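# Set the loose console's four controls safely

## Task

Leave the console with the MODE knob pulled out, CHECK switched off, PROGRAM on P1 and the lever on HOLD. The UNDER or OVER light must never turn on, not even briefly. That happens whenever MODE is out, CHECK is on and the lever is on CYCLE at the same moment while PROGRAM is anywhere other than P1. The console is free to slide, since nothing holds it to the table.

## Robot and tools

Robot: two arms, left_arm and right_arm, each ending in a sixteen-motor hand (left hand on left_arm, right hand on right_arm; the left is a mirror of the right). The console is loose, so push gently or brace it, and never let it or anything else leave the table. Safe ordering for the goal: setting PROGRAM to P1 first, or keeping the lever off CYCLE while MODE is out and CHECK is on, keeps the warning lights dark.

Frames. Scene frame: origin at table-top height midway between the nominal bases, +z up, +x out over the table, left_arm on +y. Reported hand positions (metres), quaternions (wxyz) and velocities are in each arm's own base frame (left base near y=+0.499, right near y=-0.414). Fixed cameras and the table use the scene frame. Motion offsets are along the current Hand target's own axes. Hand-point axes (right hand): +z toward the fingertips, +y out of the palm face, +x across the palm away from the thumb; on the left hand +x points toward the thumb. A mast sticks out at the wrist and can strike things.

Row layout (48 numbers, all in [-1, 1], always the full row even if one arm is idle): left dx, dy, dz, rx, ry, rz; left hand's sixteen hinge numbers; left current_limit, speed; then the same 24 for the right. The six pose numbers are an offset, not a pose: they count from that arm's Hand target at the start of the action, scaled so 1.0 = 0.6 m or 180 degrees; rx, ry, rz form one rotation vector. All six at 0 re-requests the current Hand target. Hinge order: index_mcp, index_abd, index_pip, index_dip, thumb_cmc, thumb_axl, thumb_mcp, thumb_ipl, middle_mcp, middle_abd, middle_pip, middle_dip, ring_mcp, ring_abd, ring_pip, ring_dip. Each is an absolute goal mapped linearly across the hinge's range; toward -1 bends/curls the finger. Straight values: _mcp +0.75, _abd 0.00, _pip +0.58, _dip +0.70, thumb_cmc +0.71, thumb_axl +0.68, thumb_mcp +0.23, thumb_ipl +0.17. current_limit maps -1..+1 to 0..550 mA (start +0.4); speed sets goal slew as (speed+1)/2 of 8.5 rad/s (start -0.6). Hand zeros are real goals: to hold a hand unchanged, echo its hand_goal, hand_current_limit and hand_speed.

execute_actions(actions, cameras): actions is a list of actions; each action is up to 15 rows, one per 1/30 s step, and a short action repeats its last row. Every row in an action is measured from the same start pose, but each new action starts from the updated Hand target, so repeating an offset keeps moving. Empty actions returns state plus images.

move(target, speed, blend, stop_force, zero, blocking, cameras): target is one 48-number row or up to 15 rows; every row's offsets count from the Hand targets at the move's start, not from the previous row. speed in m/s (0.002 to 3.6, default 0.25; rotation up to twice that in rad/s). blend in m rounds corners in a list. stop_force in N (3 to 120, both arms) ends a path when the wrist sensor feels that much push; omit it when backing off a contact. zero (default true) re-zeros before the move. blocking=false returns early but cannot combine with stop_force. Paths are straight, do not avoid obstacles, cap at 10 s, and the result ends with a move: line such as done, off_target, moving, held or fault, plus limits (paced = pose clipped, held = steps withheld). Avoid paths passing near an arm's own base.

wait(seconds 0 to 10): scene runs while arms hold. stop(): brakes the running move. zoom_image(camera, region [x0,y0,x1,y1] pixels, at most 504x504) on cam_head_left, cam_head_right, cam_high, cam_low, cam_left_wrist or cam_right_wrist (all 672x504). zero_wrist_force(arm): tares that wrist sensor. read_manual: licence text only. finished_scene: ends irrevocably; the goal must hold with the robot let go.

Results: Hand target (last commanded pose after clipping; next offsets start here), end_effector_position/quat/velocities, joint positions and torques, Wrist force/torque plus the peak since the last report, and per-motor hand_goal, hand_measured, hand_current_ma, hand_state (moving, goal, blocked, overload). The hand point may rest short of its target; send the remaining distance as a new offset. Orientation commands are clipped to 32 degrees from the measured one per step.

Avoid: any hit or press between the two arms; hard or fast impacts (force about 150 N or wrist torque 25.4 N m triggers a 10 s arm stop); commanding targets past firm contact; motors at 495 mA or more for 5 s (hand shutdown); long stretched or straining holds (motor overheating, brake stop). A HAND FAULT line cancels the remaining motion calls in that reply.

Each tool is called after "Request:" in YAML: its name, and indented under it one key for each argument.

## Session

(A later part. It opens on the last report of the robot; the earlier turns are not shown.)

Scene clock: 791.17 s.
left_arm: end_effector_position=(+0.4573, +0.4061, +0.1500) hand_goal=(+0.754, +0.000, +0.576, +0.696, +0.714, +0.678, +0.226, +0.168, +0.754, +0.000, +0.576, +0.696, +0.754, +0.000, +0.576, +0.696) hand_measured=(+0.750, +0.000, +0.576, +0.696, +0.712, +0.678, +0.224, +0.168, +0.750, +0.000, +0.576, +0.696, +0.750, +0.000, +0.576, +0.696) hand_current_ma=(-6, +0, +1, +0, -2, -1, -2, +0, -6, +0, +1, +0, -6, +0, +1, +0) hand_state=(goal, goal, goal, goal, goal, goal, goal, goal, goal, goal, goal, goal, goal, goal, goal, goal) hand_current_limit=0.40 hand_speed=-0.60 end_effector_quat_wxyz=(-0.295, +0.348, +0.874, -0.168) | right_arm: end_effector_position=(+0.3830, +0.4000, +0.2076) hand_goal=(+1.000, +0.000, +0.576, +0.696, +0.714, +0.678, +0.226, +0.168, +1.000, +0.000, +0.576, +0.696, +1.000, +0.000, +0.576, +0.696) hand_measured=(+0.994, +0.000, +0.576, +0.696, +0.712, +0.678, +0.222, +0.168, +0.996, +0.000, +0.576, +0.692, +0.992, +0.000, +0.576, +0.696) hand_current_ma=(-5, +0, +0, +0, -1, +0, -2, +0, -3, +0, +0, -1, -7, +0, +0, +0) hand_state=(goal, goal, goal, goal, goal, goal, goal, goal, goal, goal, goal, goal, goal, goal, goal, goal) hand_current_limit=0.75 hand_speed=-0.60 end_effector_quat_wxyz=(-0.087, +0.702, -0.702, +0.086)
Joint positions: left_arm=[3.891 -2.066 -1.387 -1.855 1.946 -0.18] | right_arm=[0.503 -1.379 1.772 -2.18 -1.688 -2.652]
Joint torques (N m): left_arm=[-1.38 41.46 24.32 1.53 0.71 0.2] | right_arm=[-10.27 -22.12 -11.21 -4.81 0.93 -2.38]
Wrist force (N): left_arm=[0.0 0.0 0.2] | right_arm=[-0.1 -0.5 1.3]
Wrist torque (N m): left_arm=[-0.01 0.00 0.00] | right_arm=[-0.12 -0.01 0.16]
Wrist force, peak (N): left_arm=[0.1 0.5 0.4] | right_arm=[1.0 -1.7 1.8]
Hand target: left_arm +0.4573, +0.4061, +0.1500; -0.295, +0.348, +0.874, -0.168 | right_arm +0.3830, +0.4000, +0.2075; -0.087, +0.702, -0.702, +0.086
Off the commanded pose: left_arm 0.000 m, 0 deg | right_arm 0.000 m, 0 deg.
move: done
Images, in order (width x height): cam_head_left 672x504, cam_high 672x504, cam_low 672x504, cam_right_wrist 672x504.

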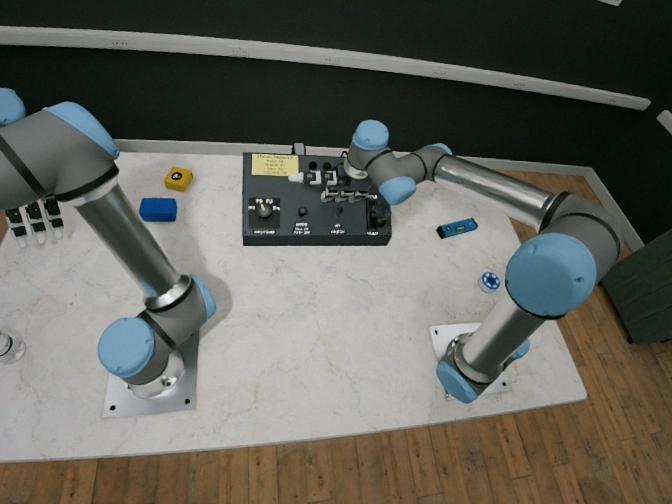

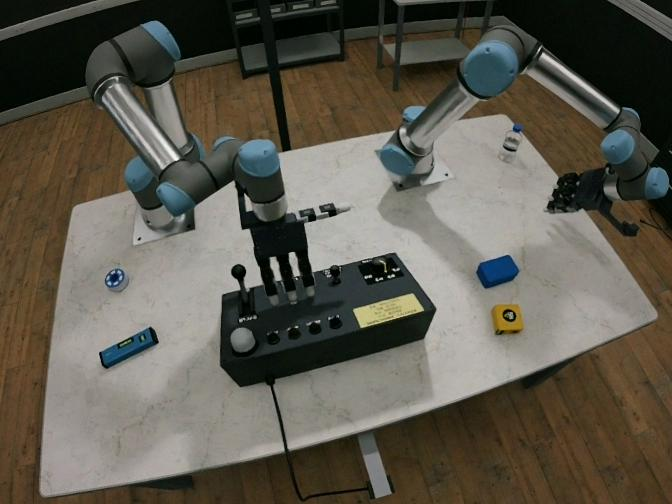

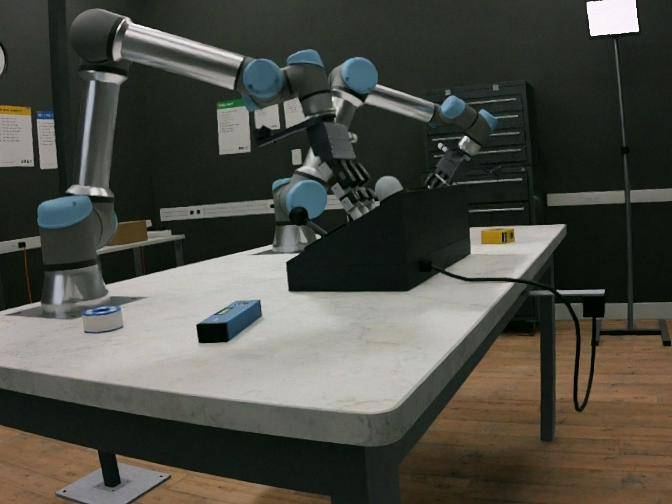

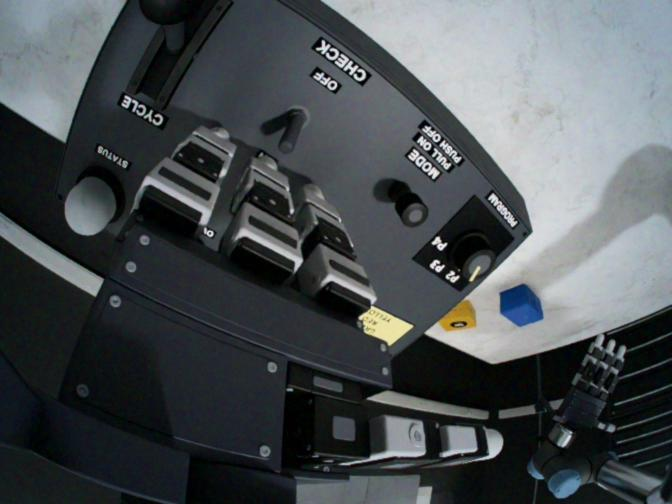

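Request:
move:
  target: [0,0,0,0,0,0,0.754,0,0.576,0.696,0.714,0.678,0.226,0.168,0.754,0,0.576,0.696,0.754,0,0.576,0.696,0.4,-0.6,0,0.0808,0.0263,0,0,0,1,0,0.576,0.696,0.714,0.678,0.226,0.168,1,0,0.576,0.696,1,0,0.576,0.696,0.75,-0.6]
  speed: 0.05
  stop_force: 25
  cameras: ["cam_right_wrist", "cam_head_left", "cam_high"]

Request:
zoom_image:
  camera: "cam_right_wrist"
  region: [205, 0, 445, 180]

Request:
zoom_image:
  camera: "cam_head_left"
  region: [270, 140, 390, 250]

Scene clock: 803.93 s.
left_arm: end_effector_position=(+0.4573, +0.4061, +0.1500) hand_goal=(+0.754, +0.000, +0.576, +0.696, +0.714, +0.678, +0.226, +0.168, +0.754, +0.000, +0.576, +0.696, +0.754, +0.000, +0.576, +0.696) hand_measured=(+0.750, +0.000, +0.576, +0.696, +0.712, +0.678, +0.224, +0.168, +0.750, +0.000, +0.576, +0.696, +0.750, +0.000, +0.576, +0.696) hand_current_ma=(-6, +0, +1, +0, -2, -1, -2, +0, -6, +0, +1, +0, -6, +0, +1, +0) hand_state=(goal, goal, goal, goal, goal, goal, goal, goal, goal, goal, goal, goal, goal, goal, goal, goal) hand_current_limit=0.40 hand_speed=-0.60 end_effector_quat_wxyz=(-0.295, +0.348, +0.874, -0.168) | right_arm: end_effector_position=(+0.3398, +0.4000, +0.1804) hand_goal=(+1.000, +0.000, +0.576, +0.696, +0.714, +0.678, +0.226, +0.168, +1.000, +0.000, +0.576, +0.696, +1.000, +0.000, +0.576, +0.696) hand_measured=(+0.994, +0.000, +0.576, +0.696, +0.712, +0.678, +0.222, +0.168, +1.002, +0.000, +0.706, +0.768, +0.992, +0.000, +0.576, +0.696) hand_current_ma=(-5, +0, +0, +0, -1, +0, -2, +0, +1, +0, +390, +161, -7, +0, +0, +0) hand_state=(goal, goal, goal, goal, goal, goal, goal, goal, goal, goal, blocked, blocked, goal, goal, goal, goal) hand_current_limit=0.75 hand_speed=-0.60 end_effector_quat_wxyz=(-0.087, +0.702, -0.702, +0.086)
Joint positions: left_arm=[3.891 -2.066 -1.387 -1.855 1.946 -0.18] | right_arm=[0.544 -1.422 1.899 -2.258 -1.697 -2.612]
Joint torques (N m): left_arm=[-2.15 41.12 25.56 1.4 0.63 0.16] | right_arm=[11.23 -32.15 -1.95 -1.92 -0.09 2.27]
Wrist force (N): left_arm=[-0.2 0.3 0.4] | right_arm=[0.5 -10.1 -5.3]
Wrist torque (N m): left_arm=[0.00 0.03 -0.02] | right_arm=[1.29 0.01 -0.14]
Wrist force, peak (N): left_arm=[0.3 0.1 0.7] | right_arm=[0.5 -10.4 -5.3]
Hand target: left_arm +0.4573, +0.4061, +0.1500; -0.295, +0.348, +0.874, -0.168 | right_arm +0.3398, +0.4000, +0.1804; -0.087, +0.702, -0.702, +0.086
Off the commanded pose: left_arm 0.000 m, 0 deg | right_arm 0.000 m, 0 deg.
move: done
Images, in order (width x height): cam_head_left 672x504, cam_high 672x504, cam_right_wrist 672x504.

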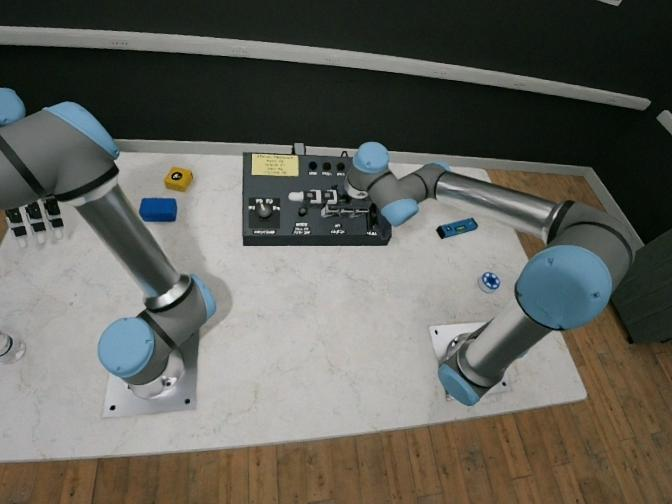

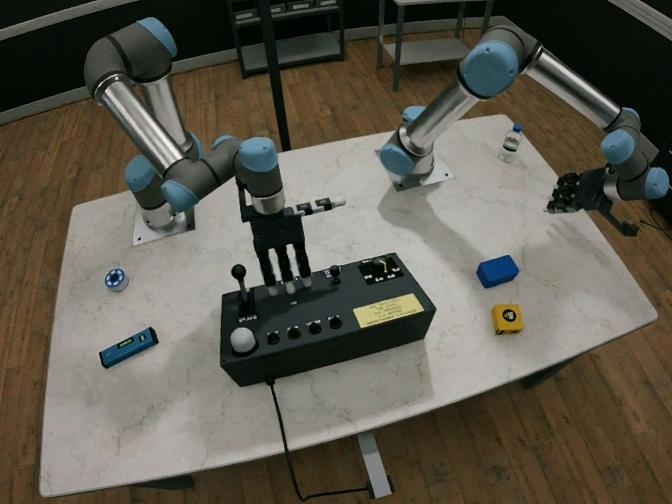

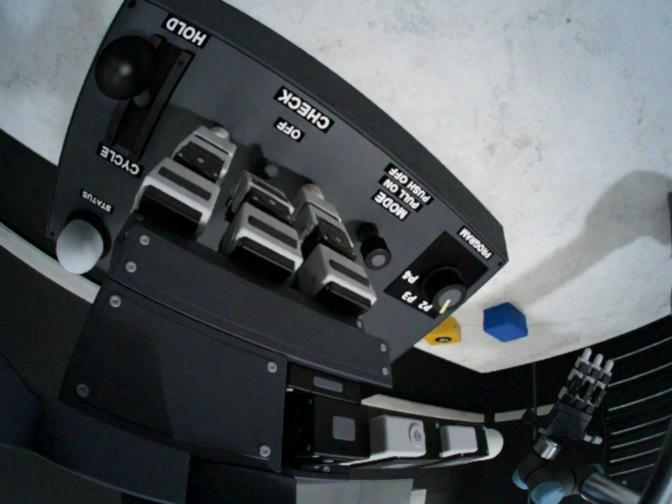

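Scaled by 2.100 from the camera's 672x504 image, which has a finer 960x720 frame.

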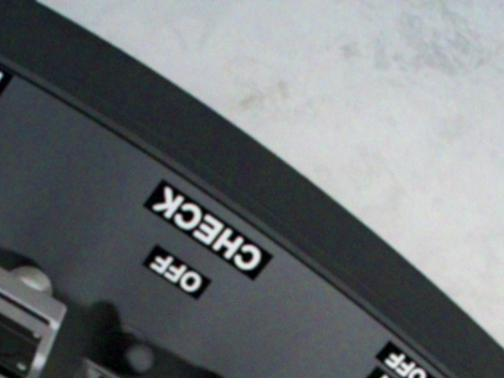

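Scaled by 4.200 from the camera's 672x504 image, which has a finer 960x720 frame.

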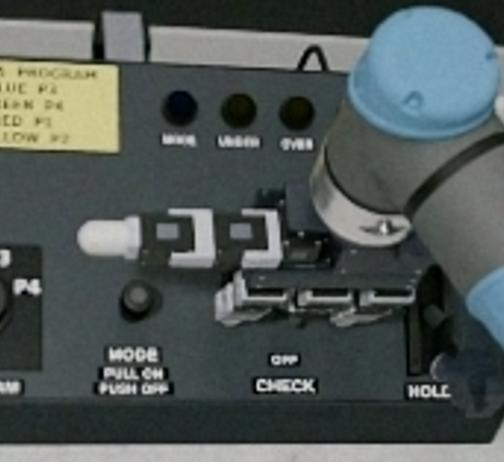

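Request:
move:
  target: [0,0,0,0,0,0,0.754,0,0.576,0.696,0.714,0.678,0.226,0.168,0.754,0,0.576,0.696,0.754,0,0.576,0.696,0.4,-0.6,0,0.0396,0.0129,0,0,0,1,0,0.576,0.696,0.714,0.678,0.226,0.168,1,0,0.576,0.696,1,0,0.576,0.696,0.75,-0.6]
  speed: 0.04
  stop_force: 25
  cameras: ["cam_right_wrist", "cam_head_left", "cam_high"]

Request:
zoom_image:
  camera: "cam_right_wrist"
  region: [205, 40, 445, 220]

Request:
zoom_image:
  camera: "cam_head_left"
  region: [270, 140, 390, 250]

Scene clock: 814.47 s.
left_arm: end_effector_position=(+0.4573, +0.4061, +0.1500) hand_goal=(+0.754, +0.000, +0.576, +0.696, +0.714, +0.678, +0.226, +0.168, +0.754, +0.000, +0.576, +0.696, +0.754, +0.000, +0.576, +0.696) hand_measured=(+0.750, +0.000, +0.576, +0.696, +0.712, +0.678, +0.224, +0.168, +0.750, +0.000, +0.576, +0.696, +0.750, +0.000, +0.576, +0.696) hand_current_ma=(-6, +0, +1, +0, -2, -1, -2, +0, -6, +0, +1, +0, -6, +0, +1, +0) hand_state=(goal, goal, goal, goal, goal, goal, goal, goal, goal, goal, goal, goal, goal, goal, goal, goal) hand_current_limit=0.40 hand_speed=-0.60 end_effector_quat_wxyz=(-0.295, +0.348, +0.874, -0.168) | right_arm: end_effector_position=(+0.3217, +0.4001, +0.1691) hand_goal=(+1.000, +0.000, +0.576, +0.696, +0.714, +0.678, +0.226, +0.168, +1.000, +0.000, +0.576, +0.696, +1.000, +0.000, +0.576, +0.696) hand_measured=(+0.994, +0.000, +0.576, +0.696, +0.712, +0.678, +0.222, +0.168, +1.004, -0.002, +0.990, +0.744, +0.992, +0.000, +0.576, +0.696) hand_current_ma=(-5, +0, +0, +0, -1, +0, -2, +0, +3, -1, +481, +87, -7, +0, +0, +0) hand_state=(goal, goal, goal, goal, goal, goal, goal, goal, goal, goal, blocked, blocked, goal, goal, goal, goal) hand_current_limit=0.75 hand_speed=-0.60 end_effector_quat_wxyz=(-0.087, +0.702, -0.702, +0.087)
Joint positions: left_arm=[3.891 -2.066 -1.387 -1.855 1.946 -0.18] | right_arm=[0.563 -1.438 1.949 -2.292 -1.701 -2.593]
Joint torques (N m): left_arm=[-2.7 40.52 22.85 1.56 1 0.15] | right_arm=[-4.94 -2.6 -16.76 7.22 2.85 -2.22]
Wrist force (N): left_arm=[0.1 0.2 0.3] | right_arm=[0.7 -24.9 -20.2]
Wrist torque (N m): left_arm=[0.00 0.00 0.01] | right_arm=[3.47 0.38 -0.37]
Wrist force, peak (N): left_arm=[0.1 0.3 0.6] | right_arm=[0.9 -37.3 -20.4]
Hand target: left_arm +0.4573, +0.4061, +0.1500; -0.295, +0.348, +0.874, -0.168 | right_arm +0.3216, +0.4000, +0.1690; -0.087, +0.702, -0.702, +0.087 (not the last commanded pose)
Off the commanded pose: left_arm 0.000 m, 0 deg | right_arm 0.004 m, 0 deg.
move: contact (right_arm)
Images, in order (width x height): cam_head_left 672x504, cam_high 672x504, cam_right_wrist 672x504.

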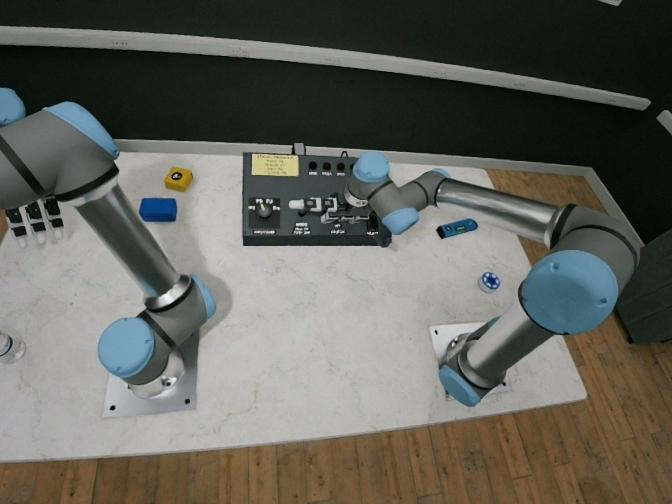

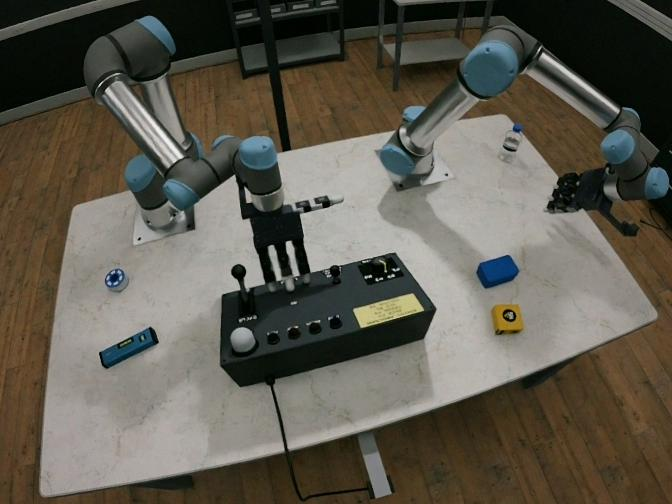

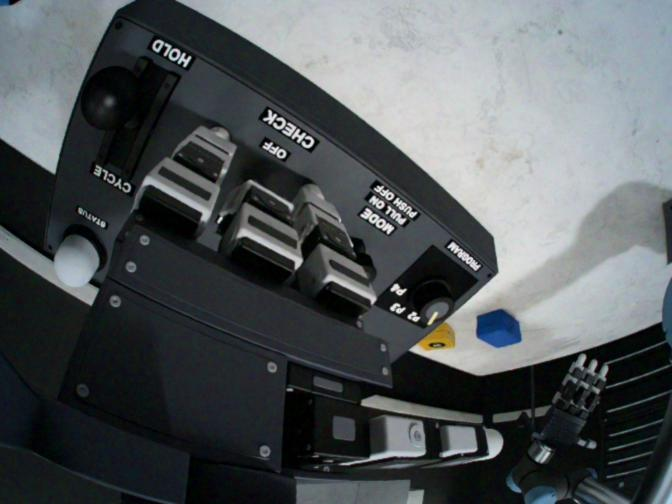

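Scaled by 2.100 from the camera's 672x504 image, which has a finer 960x720 frame.

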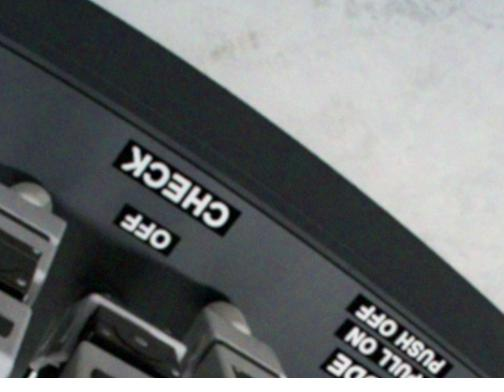

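Scaled by 4.200 from the camera's 672x504 image, which has a finer 960x720 frame.

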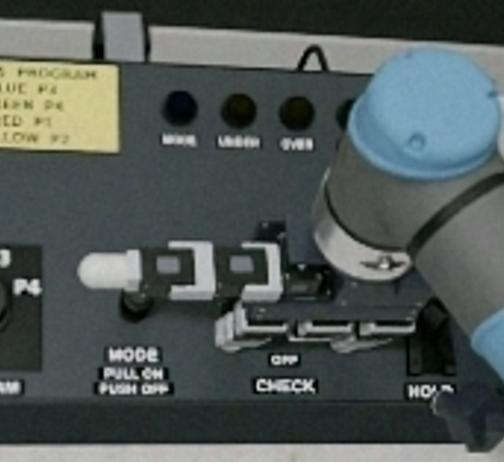

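Request:
move:
  target:
    - [0,0,0,0,0,0,0.754,0,0.576,0.696,0.714,0.678,0.226,0.168,0.754,0,0.576,0.696,0.754,0,0.576,0.696,0.4,-0.6,0,-0.0892,-0.029,0,0,0,1,0,0.576,0.696,0.714,0.678,0.226,0.168,1,0,0.576,0.696,1,0,0.576,0.696,0.75,-0.6]
    - [0,0,0,0,0,0,0.754,0,0.576,0.696,0.714,0.678,0.226,0.168,0.754,0,0.576,0.696,0.754,0,0.576,0.696,0.4,-0.6,0,-0.0692,-0.149,0,0,0,1,0,0.576,0.696,0.714,0.678,0.226,0.168,1,0,0.576,0.696,1,0,0.576,0.696,0.75,-0.6]
  speed: 0.1
  blend: [0.005,0]
  cameras: ["cam_right_wrist", "cam_head_left", "cam_low"]

Request:
zoom_image:
  camera: "cam_right_wrist"
  region: [205, 0, 445, 180]

Request:
zoom_image:
  camera: "cam_head_left"
  region: [270, 140, 390, 250]

Scene clock: 824.33 s.
left_arm: end_effector_position=(+0.4573, +0.4061, +0.1500) hand_goal=(+0.754, +0.000, +0.576, +0.696, +0.714, +0.678, +0.226, +0.168, +0.754, +0.000, +0.576, +0.696, +0.754, +0.000, +0.576, +0.696) hand_measured=(+0.750, +0.000, +0.576, +0.696, +0.712, +0.678, +0.224, +0.168, +0.750, +0.000, +0.576, +0.696, +0.750, +0.000, +0.576, +0.696) hand_current_ma=(-6, +0, +1, +0, -2, -1, -2, +0, -6, +0, +1, +0, -6, +0, +1, +0) hand_state=(goal, goal, goal, goal, goal, goal, goal, goal, goal, goal, goal, goal, goal, goal, goal, goal) hand_current_limit=0.40 hand_speed=-0.60 end_effector_quat_wxyz=(-0.295, +0.348, +0.874, -0.168) | right_arm: end_effector_position=(+0.3402, +0.4000, +0.2658) hand_goal=(+1.000, +0.000, +0.576, +0.696, +0.714, +0.678, +0.226, +0.168, +1.000, +0.000, +0.576, +0.696, +1.000, +0.000, +0.576, +0.696) hand_measured=(+0.994, +0.000, +0.576, +0.696, +0.712, +0.678, +0.222, +0.168, +0.996, +0.000, +0.578, +0.698, +0.992, +0.000, +0.576, +0.696) hand_current_ma=(-5, +0, +0, +0, -1, +0, -2, +0, -2, +0, +0, +1, -7, +0, +0, +0) hand_state=(goal, goal, goal, goal, goal, goal, goal, goal, goal, goal, goal, goal, goal, goal, goal, goal) hand_current_limit=0.75 hand_speed=-0.60 end_effector_quat_wxyz=(-0.087, +0.702, -0.702, +0.087)
Joint positions: left_arm=[3.891 -2.066 -1.387 -1.855 1.946 -0.18] | right_arm=[0.543 -1.496 1.749 -2.035 -1.697 -2.612]
Joint torques (N m): left_arm=[-2.74 43.59 23.43 1.87 0.71 0.2] | right_arm=[8.85 -36.44 -39.41 -0.25 -1.56 2.08]
Wrist force (N): left_arm=[0.1 0.1 0.3] | right_arm=[0.2 -0.1 1.1]
Wrist torque (N m): left_arm=[-0.01 0.00 0.01] | right_arm=[-0.10 -0.13 0.06]
Wrist force, peak (N): left_arm=[0.0 0.4 0.6] | right_arm=[0.9 -25.2 -20.5]
Hand target: left_arm +0.4573, +0.4061, +0.1500; -0.295, +0.348, +0.874, -0.168 | right_arm +0.3402, +0.4000, +0.2658; -0.087, +0.702, -0.702, +0.087
Off the commanded pose: left_arm 0.000 m, 0 deg | right_arm 0.000 m, 0 deg.
move: done
Images, in order (width x height): cam_head_left 672x504, cam_low 672x504, cam_right_wrist 672x504.

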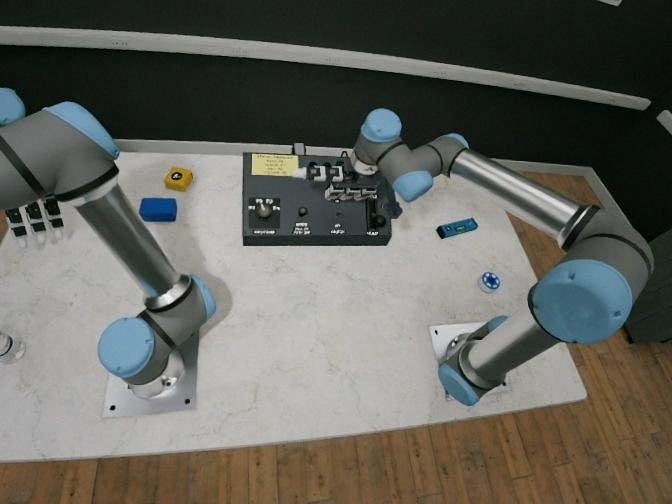

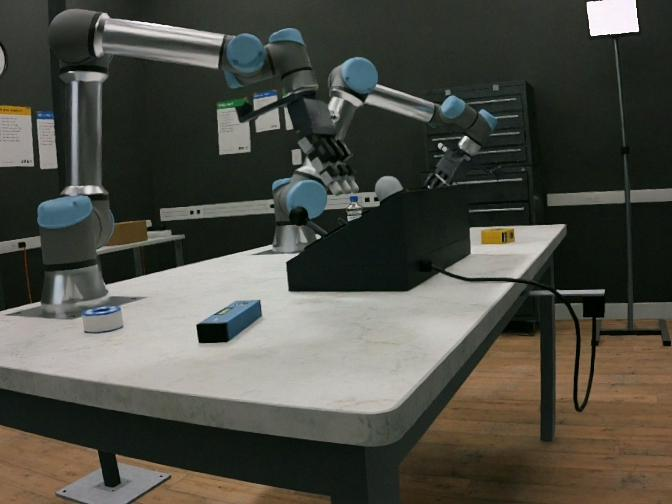

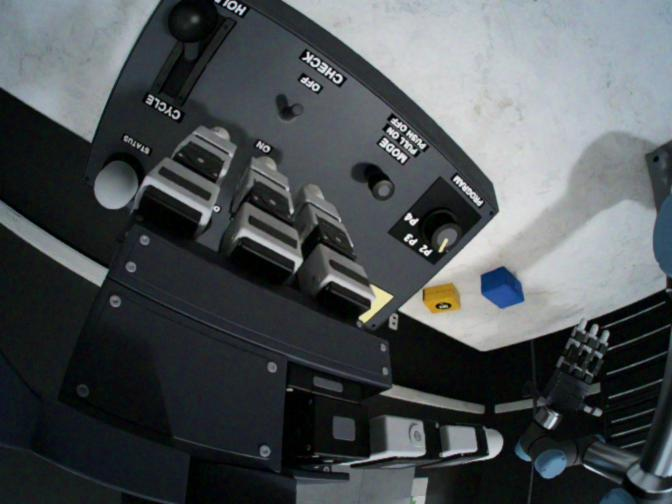

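Scaled by 2.100 from the camera's 672x504 image, which has a finer 960x720 frame.

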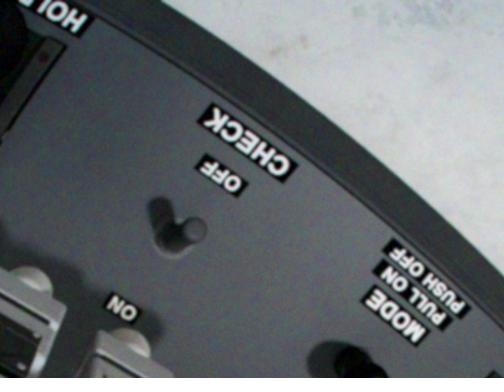

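Scaled by 4.200 from the camera's 672x504 image, which has a finer 960x720 frame.

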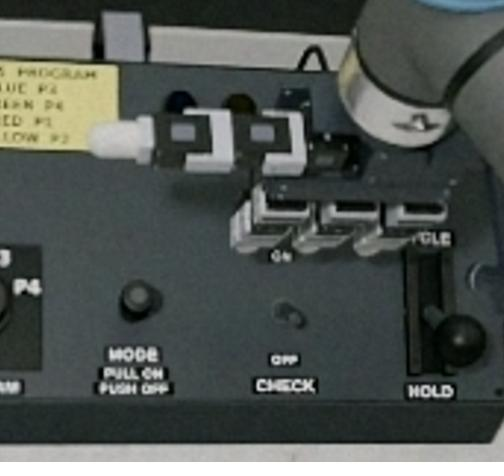

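Request:
move:
  target: [0,0,0,0,0,0,0.754,0,0.576,0.696,0.714,0.678,0.226,0.168,0.754,0,0.576,0.696,0.754,0,0.576,0.696,0.4,-0.6,-0.3667,0.054,0.0698,0.1,0,0,0.754,0.1,0.576,0.696,0.714,0.678,0.226,0.168,0.754,-0.1,0.576,0.696,0.14,0,0.3,0.696,0.75,-0.6]
  speed: 0.15
  cameras: ["all"]

Request:
zoom_image:
  camera: "cam_right_wrist"
  region: [225, 30, 435, 200]

Request:
zoom_image:
  camera: "cam_head_left"
  region: [235, 145, 400, 250]

Request:
zoom_image:
  camera: "cam_high"
  region: [310, 180, 440, 320]

Scene clock: 879.17 s.
left_arm: end_effector_position=(+0.4573, +0.4061, +0.1500) hand_goal=(+0.754, +0.000, +0.576, +0.696, +0.714, +0.678, +0.226, +0.168, +0.754, +0.000, +0.576, +0.696, +0.754, +0.000, +0.576, +0.696) hand_measured=(+0.750, +0.000, +0.576, +0.696, +0.712, +0.678, +0.224, +0.168, +0.750, +0.000, +0.576, +0.696, +0.750, +0.000, +0.576, +0.696) hand_current_ma=(-6, +0, +1, +0, -2, -1, -2, +0, -6, +0, +1, +0, -6, +0, +1, +0) hand_state=(goal, goal, goal, goal, goal, goal, goal, goal, goal, goal, goal, goal, goal, goal, goal, goal) hand_current_limit=0.40 hand_speed=-0.60 end_effector_quat_wxyz=(-0.295, +0.348, +0.874, -0.168) | right_arm: end_effector_position=(+0.3188, +0.6200, +0.2174) hand_goal=(+0.754, +0.100, +0.576, +0.696, +0.714, +0.678, +0.226, +0.168, +0.754, -0.100, +0.576, +0.696, +0.140, +0.000, +0.300, +0.696) hand_measured=(+0.750, +0.098, +0.576, +0.696, +0.712, +0.678, +0.222, +0.168, +0.750, -0.096, +0.578, +0.698, +0.146, +0.000, +0.304, +0.696) hand_current_ma=(-2, -1, +0, +0, -1, +0, -2, +0, -2, +1, +0, +1, +5, +0, +1, +0) hand_state=(goal, goal, goal, goal, goal, goal, goal, goal, goal, goal, goal, goal, goal, goal, goal, goal) hand_current_limit=0.75 hand_speed=-0.60 end_effector_quat_wxyz=(-0.195, +0.680, -0.679, +0.195)
Joint positions: left_arm=[3.891 -2.066 -1.387 -1.855 1.946 -0.18] | right_arm=[0.943 -1.143 1.471 -2.252 -2.015 -2.28]
Joint torques (N m): left_arm=[-1.53 40.84 24.32 1.78 0.74 0.1] | right_arm=[8.33 -35.58 -38.93 -0.58 -2.28 2.16]
Wrist force (N): left_arm=[-0.1 0.3 0.6] | right_arm=[-0.1 -1.4 1.7]
Wrist torque (N m): left_arm=[-0.02 0.03 0.00] | right_arm=[-0.01 -0.16 -0.06]
Wrist force, peak (N): left_arm=[0.1 0.2 0.6] | right_arm=[-0.1 -1.7 1.7]
Hand target: left_arm +0.4573, +0.4061, +0.1500; -0.295, +0.348, +0.874, -0.168 | right_arm +0.3188, +0.6200, +0.2174; -0.195, +0.680, -0.679, +0.195
Off the commanded pose: left_arm 0.000 m, 0 deg | right_arm 0.000 m, 0 deg.
move: done

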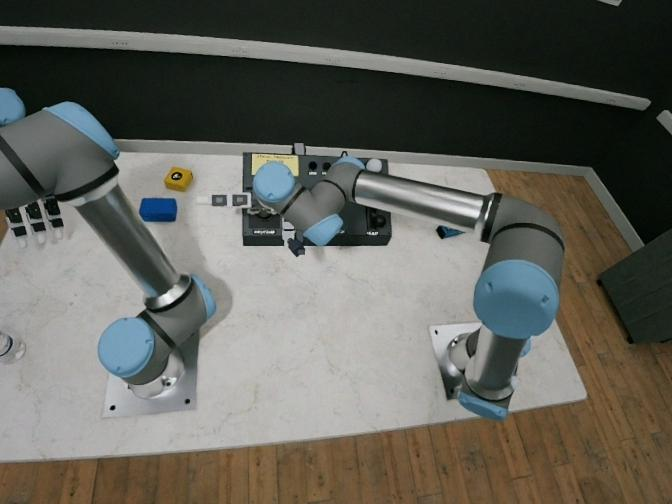

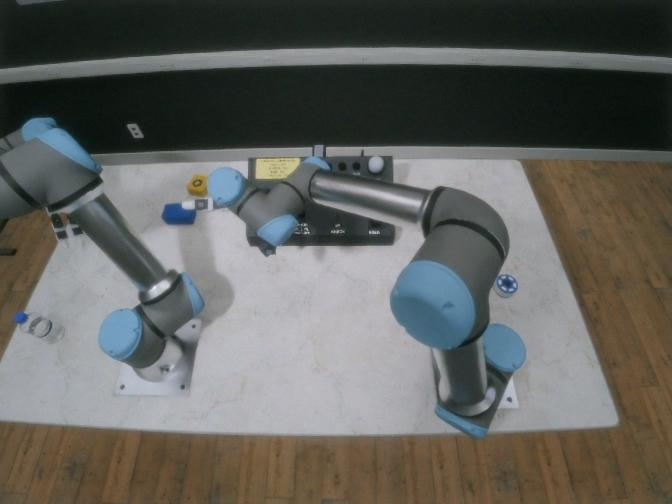

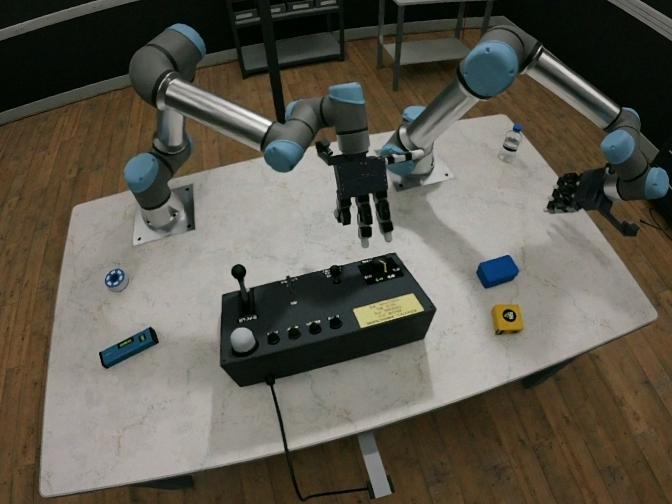

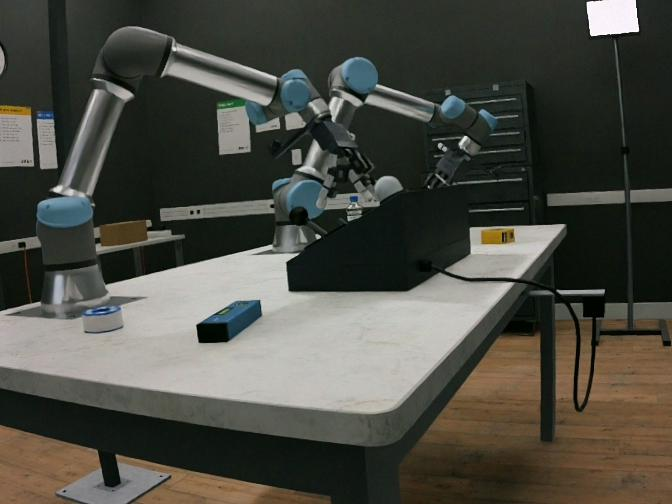

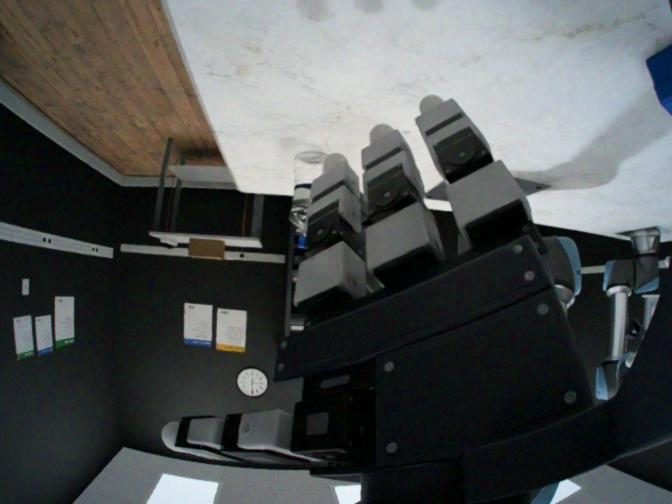

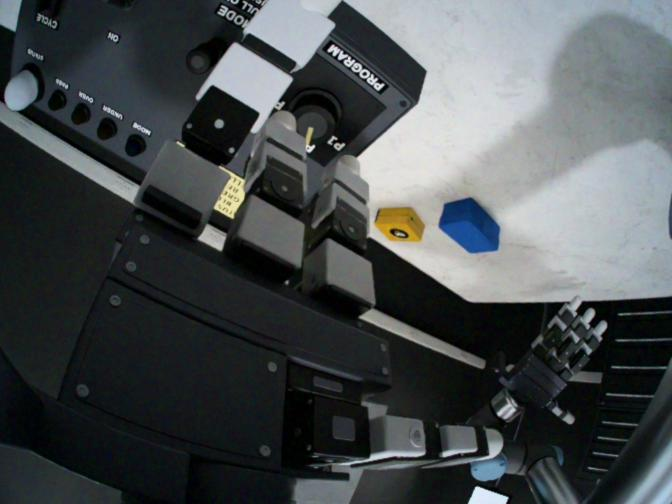

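Scaled by 2.400 from the camera's 672x504 image, which has a finer 960x720 frame.

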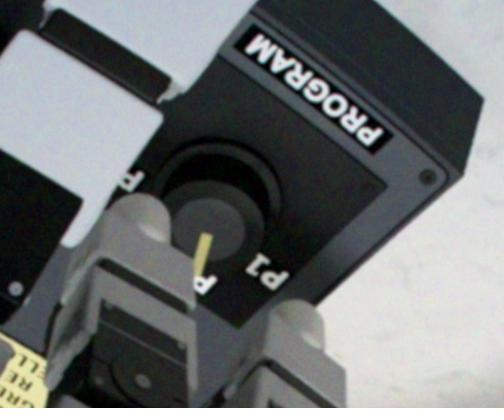

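Scaled by 3.055 from the camera's 672x504 image, which has a finer 960x720 frame.

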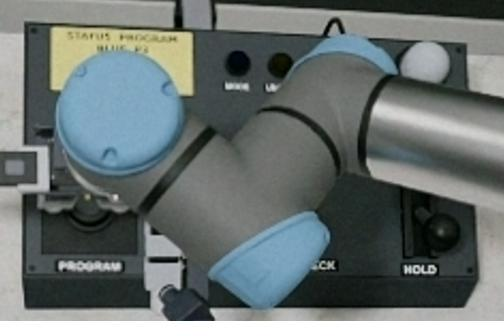

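Scaled by 3.600 from the camera's 672x504 image, which has a finer 960x720 frame.

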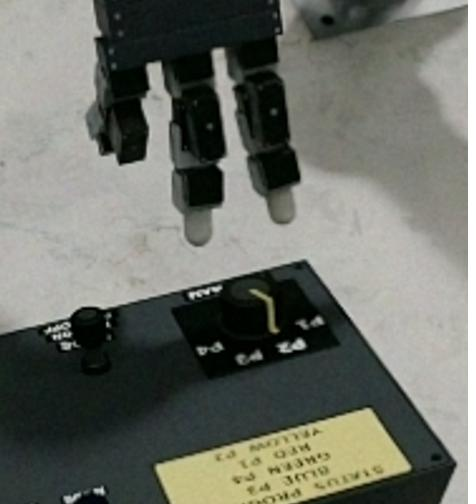

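Request:
move:
  target: [0,0,0,0,0,0,0.754,0,0.576,0.696,0.714,0.678,0.226,0.168,0.754,0,0.576,0.696,0.754,0,0.576,0.696,0.4,-0.6,0.0017,-0.0103,0.0418,0,0,0,0.754,0.1,0.576,0.696,0.714,0.678,0.226,0.168,0.754,-0.1,0.576,0.696,0.14,0,0.3,0.696,0.75,-0.6]
  speed: 0.08
  cameras: ["cam_right_wrist", "cam_high", "cam_low"]

Request:
zoom_image:
  camera: "cam_right_wrist"
  region: [225, 50, 405, 200]

Request:
zoom_image:
  camera: "cam_high"
  region: [320, 190, 420, 300]

Scene clock: 925.77 s.
left_arm: end_effector_position=(+0.4573, +0.4061, +0.1500) hand_goal=(+0.754, +0.000, +0.576, +0.696, +0.714, +0.678, +0.226, +0.168, +0.754, +0.000, +0.576, +0.696, +0.754, +0.000, +0.576, +0.696) hand_measured=(+0.750, +0.000, +0.576, +0.696, +0.712, +0.678, +0.224, +0.168, +0.750, +0.000, +0.576, +0.696, +0.750, +0.000, +0.576, +0.696) hand_current_ma=(-6, +0, +1, +0, -2, -1, -2, +0, -6, +0, +1, +0, -6, +0, +1, +0) hand_state=(goal, goal, goal, goal, goal, goal, goal, goal, goal, goal, goal, goal, goal, goal, goal, goal) hand_current_limit=0.40 hand_speed=-0.60 end_effector_quat_wxyz=(-0.295, +0.348, +0.874, -0.168) | right_arm: end_effector_position=(+0.3373, +0.6190, +0.1994) hand_goal=(+0.754, +0.100, +0.576, +0.696, +0.714, +0.678, +0.226, +0.168, +0.754, -0.100, +0.576, +0.696, +0.140, +0.000, +0.300, +0.696) hand_measured=(+0.750, +0.098, +0.576, +0.696, +0.712, +0.678, +0.222, +0.168, +0.750, -0.096, +0.576, +0.698, +0.146, +0.000, +0.304, +0.696) hand_current_ma=(-2, -1, +0, +0, -1, +0, -2, +0, -2, +1, +0, +1, +4, +0, +1, +0) hand_state=(goal, goal, goal, goal, goal, goal, goal, goal, goal, goal, goal, goal, goal, goal, goal, goal) hand_current_limit=0.75 hand_speed=-0.60 end_effector_quat_wxyz=(-0.195, +0.680, -0.679, +0.195)
Joint positions: left_arm=[3.891 -2.066 -1.387 -1.855 1.946 -0.18] | right_arm=[0.919 -1.111 1.475 -2.298 -2.006 -2.304]
Joint torques (N m): left_arm=[-2.72 43.07 24.77 1.82 1 0.25] | right_arm=[-9.9 -36.01 -14.73 -4.84 0.5 -2.05]
Wrist force (N): left_arm=[0.2 0.2 0.4] | right_arm=[-0.1 -1.8 1.9]
Wrist torque (N m): left_arm=[-0.01 -0.02 0.01] | right_arm=[-0.05 -0.13 0.05]
Wrist force, peak (N): left_arm=[0.0 0.3 0.7] | right_arm=[-0.2 -2.1 2.1]
Hand target: left_arm +0.4573, +0.4061, +0.1500; -0.295, +0.348, +0.874, -0.168 | right_arm +0.3374, +0.6190, +0.1994; -0.195, +0.680, -0.679, +0.195
Off the commanded pose: left_arm 0.000 m, 0 deg | right_arm 0.000 m, 0 deg.
move: done
Images, in order (width x height): cam_high 672x504, cam_low 672x504, cam_right_wrist 672x504.

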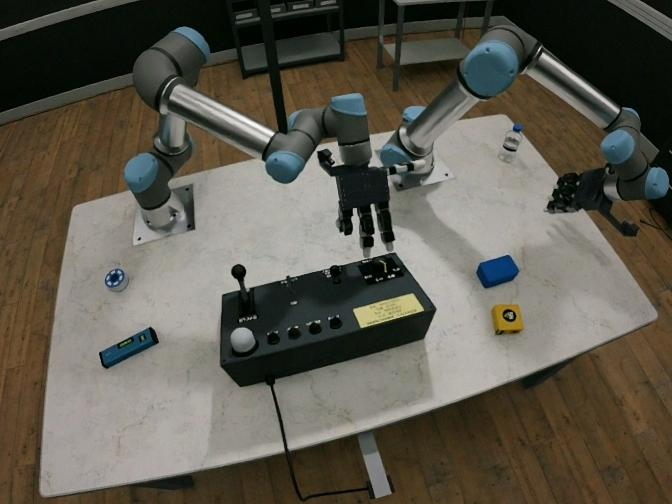

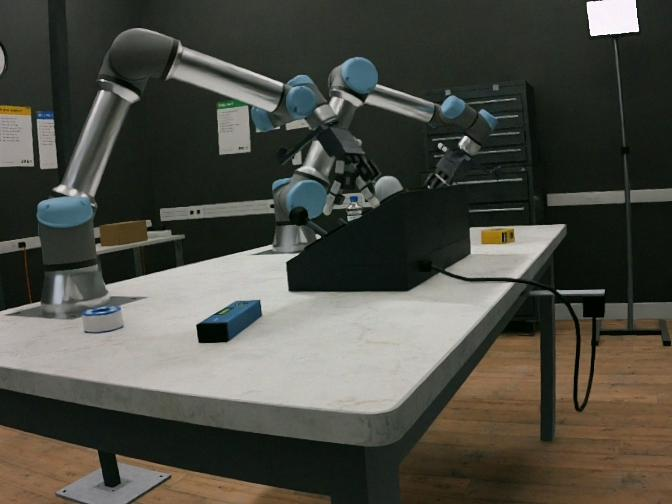

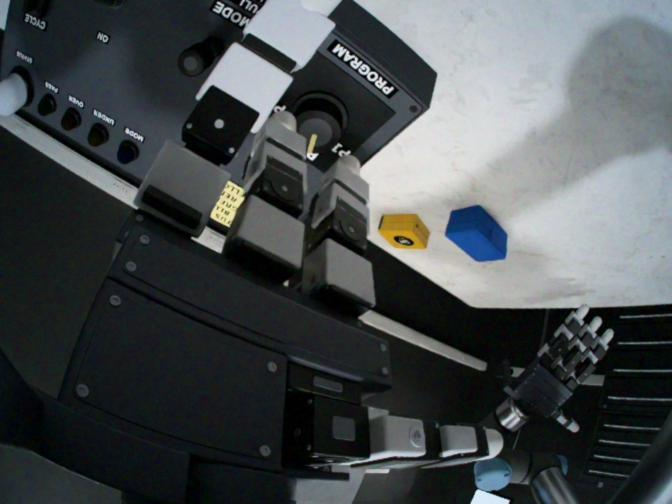

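Scaled by 2.800 from the camera's 672x504 image, which has a finer 960x720 frame.

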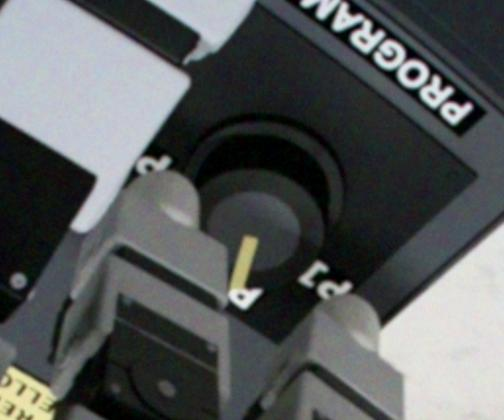

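Scaled by 4.582 from the camera's 672x504 image, which has a finer 960x720 frame.

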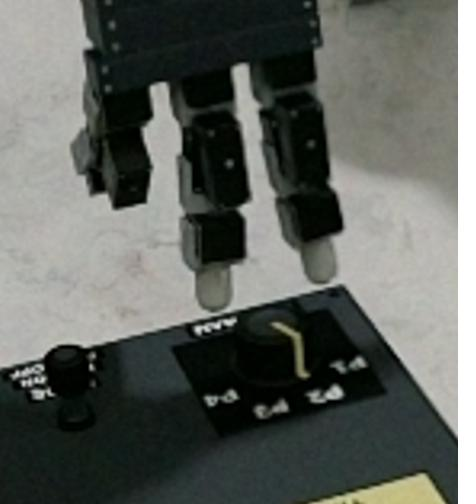

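Request:
move:
  target: [0,0,0,0,0,0,0.754,0,0.576,0.696,0.714,0.678,0.226,0.168,0.754,0,0.576,0.696,0.754,0,0.576,0.696,0.4,-0.6,0,-0.0083,0.06,0,0,0,0.754,0.15,0.576,0.696,0.714,0.678,0.226,0.168,0.754,-0.15,0.576,0.696,0.14,0,0.3,0.696,0.75,-0.6]
  speed: 0.04
  stop_force: 10
  cameras: ["cam_right_wrist", "cam_high", "cam_low", "cam_head_left"]

Request:
zoom_image:
  camera: "cam_right_wrist"
  region: [225, 50, 405, 200]

Request:
zoom_image:
  camera: "cam_high"
  region: [320, 190, 420, 300]

Scene clock: 964.37 s.
left_arm: end_effector_position=(+0.4573, +0.4061, +0.1500) hand_goal=(+0.754, +0.000, +0.576, +0.696, +0.714, +0.678, +0.226, +0.168, +0.754, +0.000, +0.576, +0.696, +0.754, +0.000, +0.576, +0.696) hand_measured=(+0.750, +0.000, +0.576, +0.696, +0.712, +0.678, +0.224, +0.168, +0.750, +0.000, +0.576, +0.696, +0.750, +0.000, +0.576, +0.696) hand_current_ma=(-6, +0, +1, +0, -2, -1, -2, +0, -6, +0, +1, +0, -6, +0, +1, +0) hand_state=(goal, goal, goal, goal, goal, goal, goal, goal, goal, goal, goal, goal, goal, goal, goal, goal) hand_current_limit=0.40 hand_speed=-0.60 end_effector_quat_wxyz=(-0.295, +0.348, +0.874, -0.168) | right_arm: end_effector_position=(+0.3607, +0.6190, +0.1715) hand_goal=(+0.754, +0.150, +0.576, +0.696, +0.714, +0.678, +0.226, +0.168, +0.754, -0.150, +0.576, +0.696, +0.140, +0.000, +0.300, +0.696) hand_measured=(+0.750, +0.146, +0.576, +0.696, +0.712, +0.678, +0.222, +0.168, +0.750, -0.146, +0.576, +0.698, +0.146, +0.000, +0.304, +0.696) hand_current_ma=(-2, -1, +0, +0, -1, +0, -2, +0, -2, +1, +0, +1, +4, +0, +1, +0) hand_state=(goal, goal, goal, goal, goal, goal, goal, goal, goal, goal, goal, goal, goal, goal, goal, goal) hand_current_limit=0.75 hand_speed=-0.60 end_effector_quat_wxyz=(-0.195, +0.680, -0.679, +0.195)
Joint positions: left_arm=[3.891 -2.066 -1.387 -1.855 1.946 -0.18] | right_arm=[0.891 -1.06 1.477 -2.363 -1.996 -2.333]
Joint torques (N m): left_arm=[-3.2 43.02 26.23 1.96 0.8 0.33] | right_arm=[-10.23 -37.91 -39.15 -5.05 0.65 -2.06]
Wrist force (N): left_arm=[0.1 0.2 0.4] | right_arm=[0.0 -1.7 1.8]
Wrist torque (N m): left_arm=[-0.01 -0.01 0.01] | right_arm=[-0.03 -0.14 0.07]
Wrist force, peak (N): left_arm=[0.0 0.3 0.7] | right_arm=[0.1 -2.0 2.0]
Hand target: left_arm +0.4573, +0.4061, +0.1500; -0.295, +0.348, +0.874, -0.168 | right_arm +0.3607, +0.6190, +0.1715; -0.195, +0.680, -0.679, +0.195
Off the commanded pose: left_arm 0.000 m, 0 deg | right_arm 0.000 m, 0 deg.
move: done
Images, in order (width x height): cam_head_left 672x504, cam_high 672x504, cam_low 672x504, cam_right_wrist 672x504.

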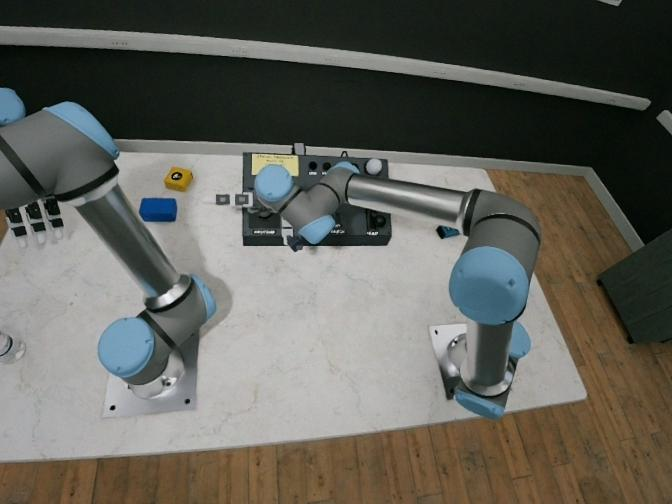

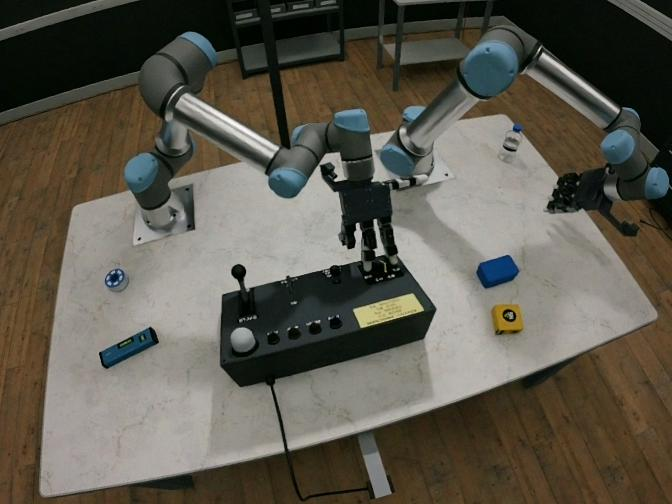

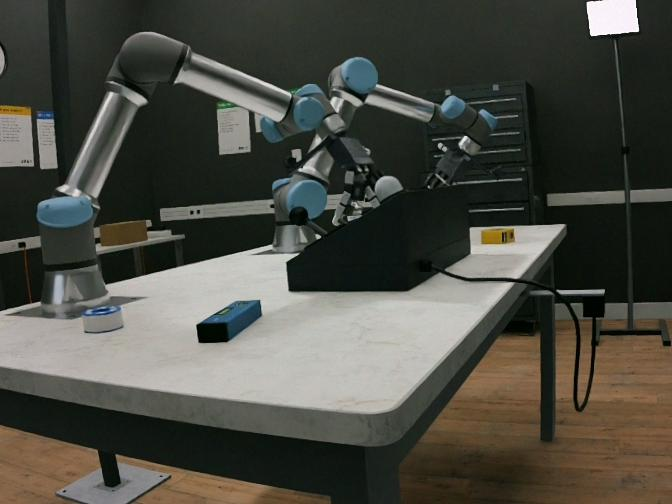

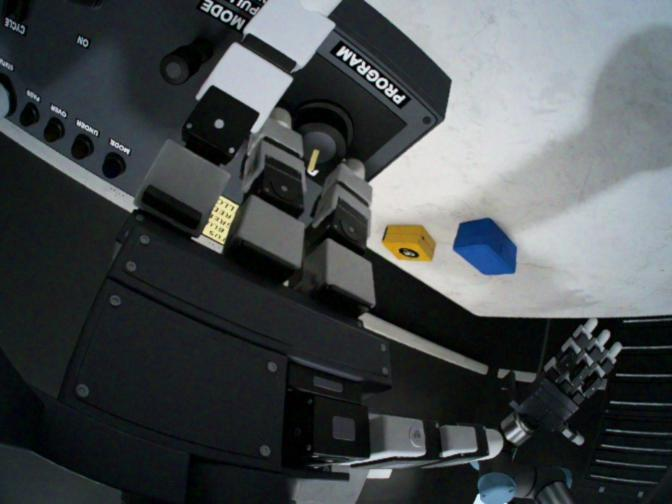

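Scaled by 2.800 from the camera's 672x504 image, which has a finer 960x720 frame.

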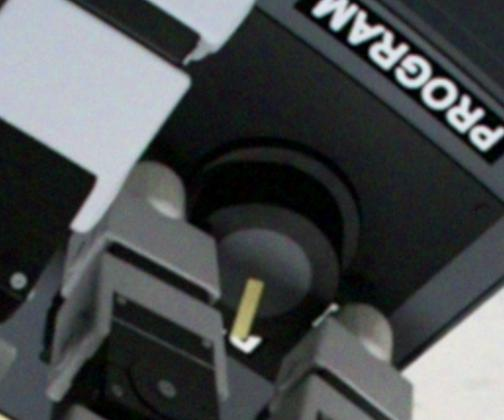

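Scaled by 4.582 from the camera's 672x504 image, which has a finer 960x720 frame.

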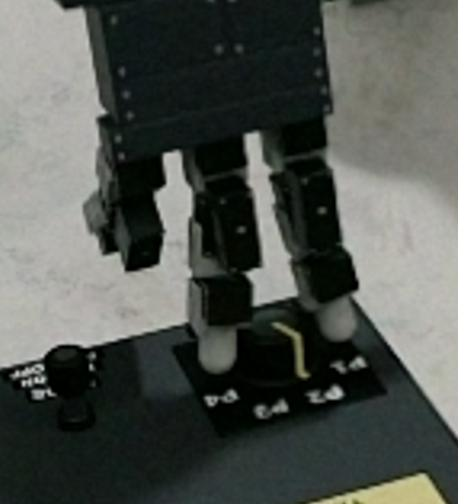

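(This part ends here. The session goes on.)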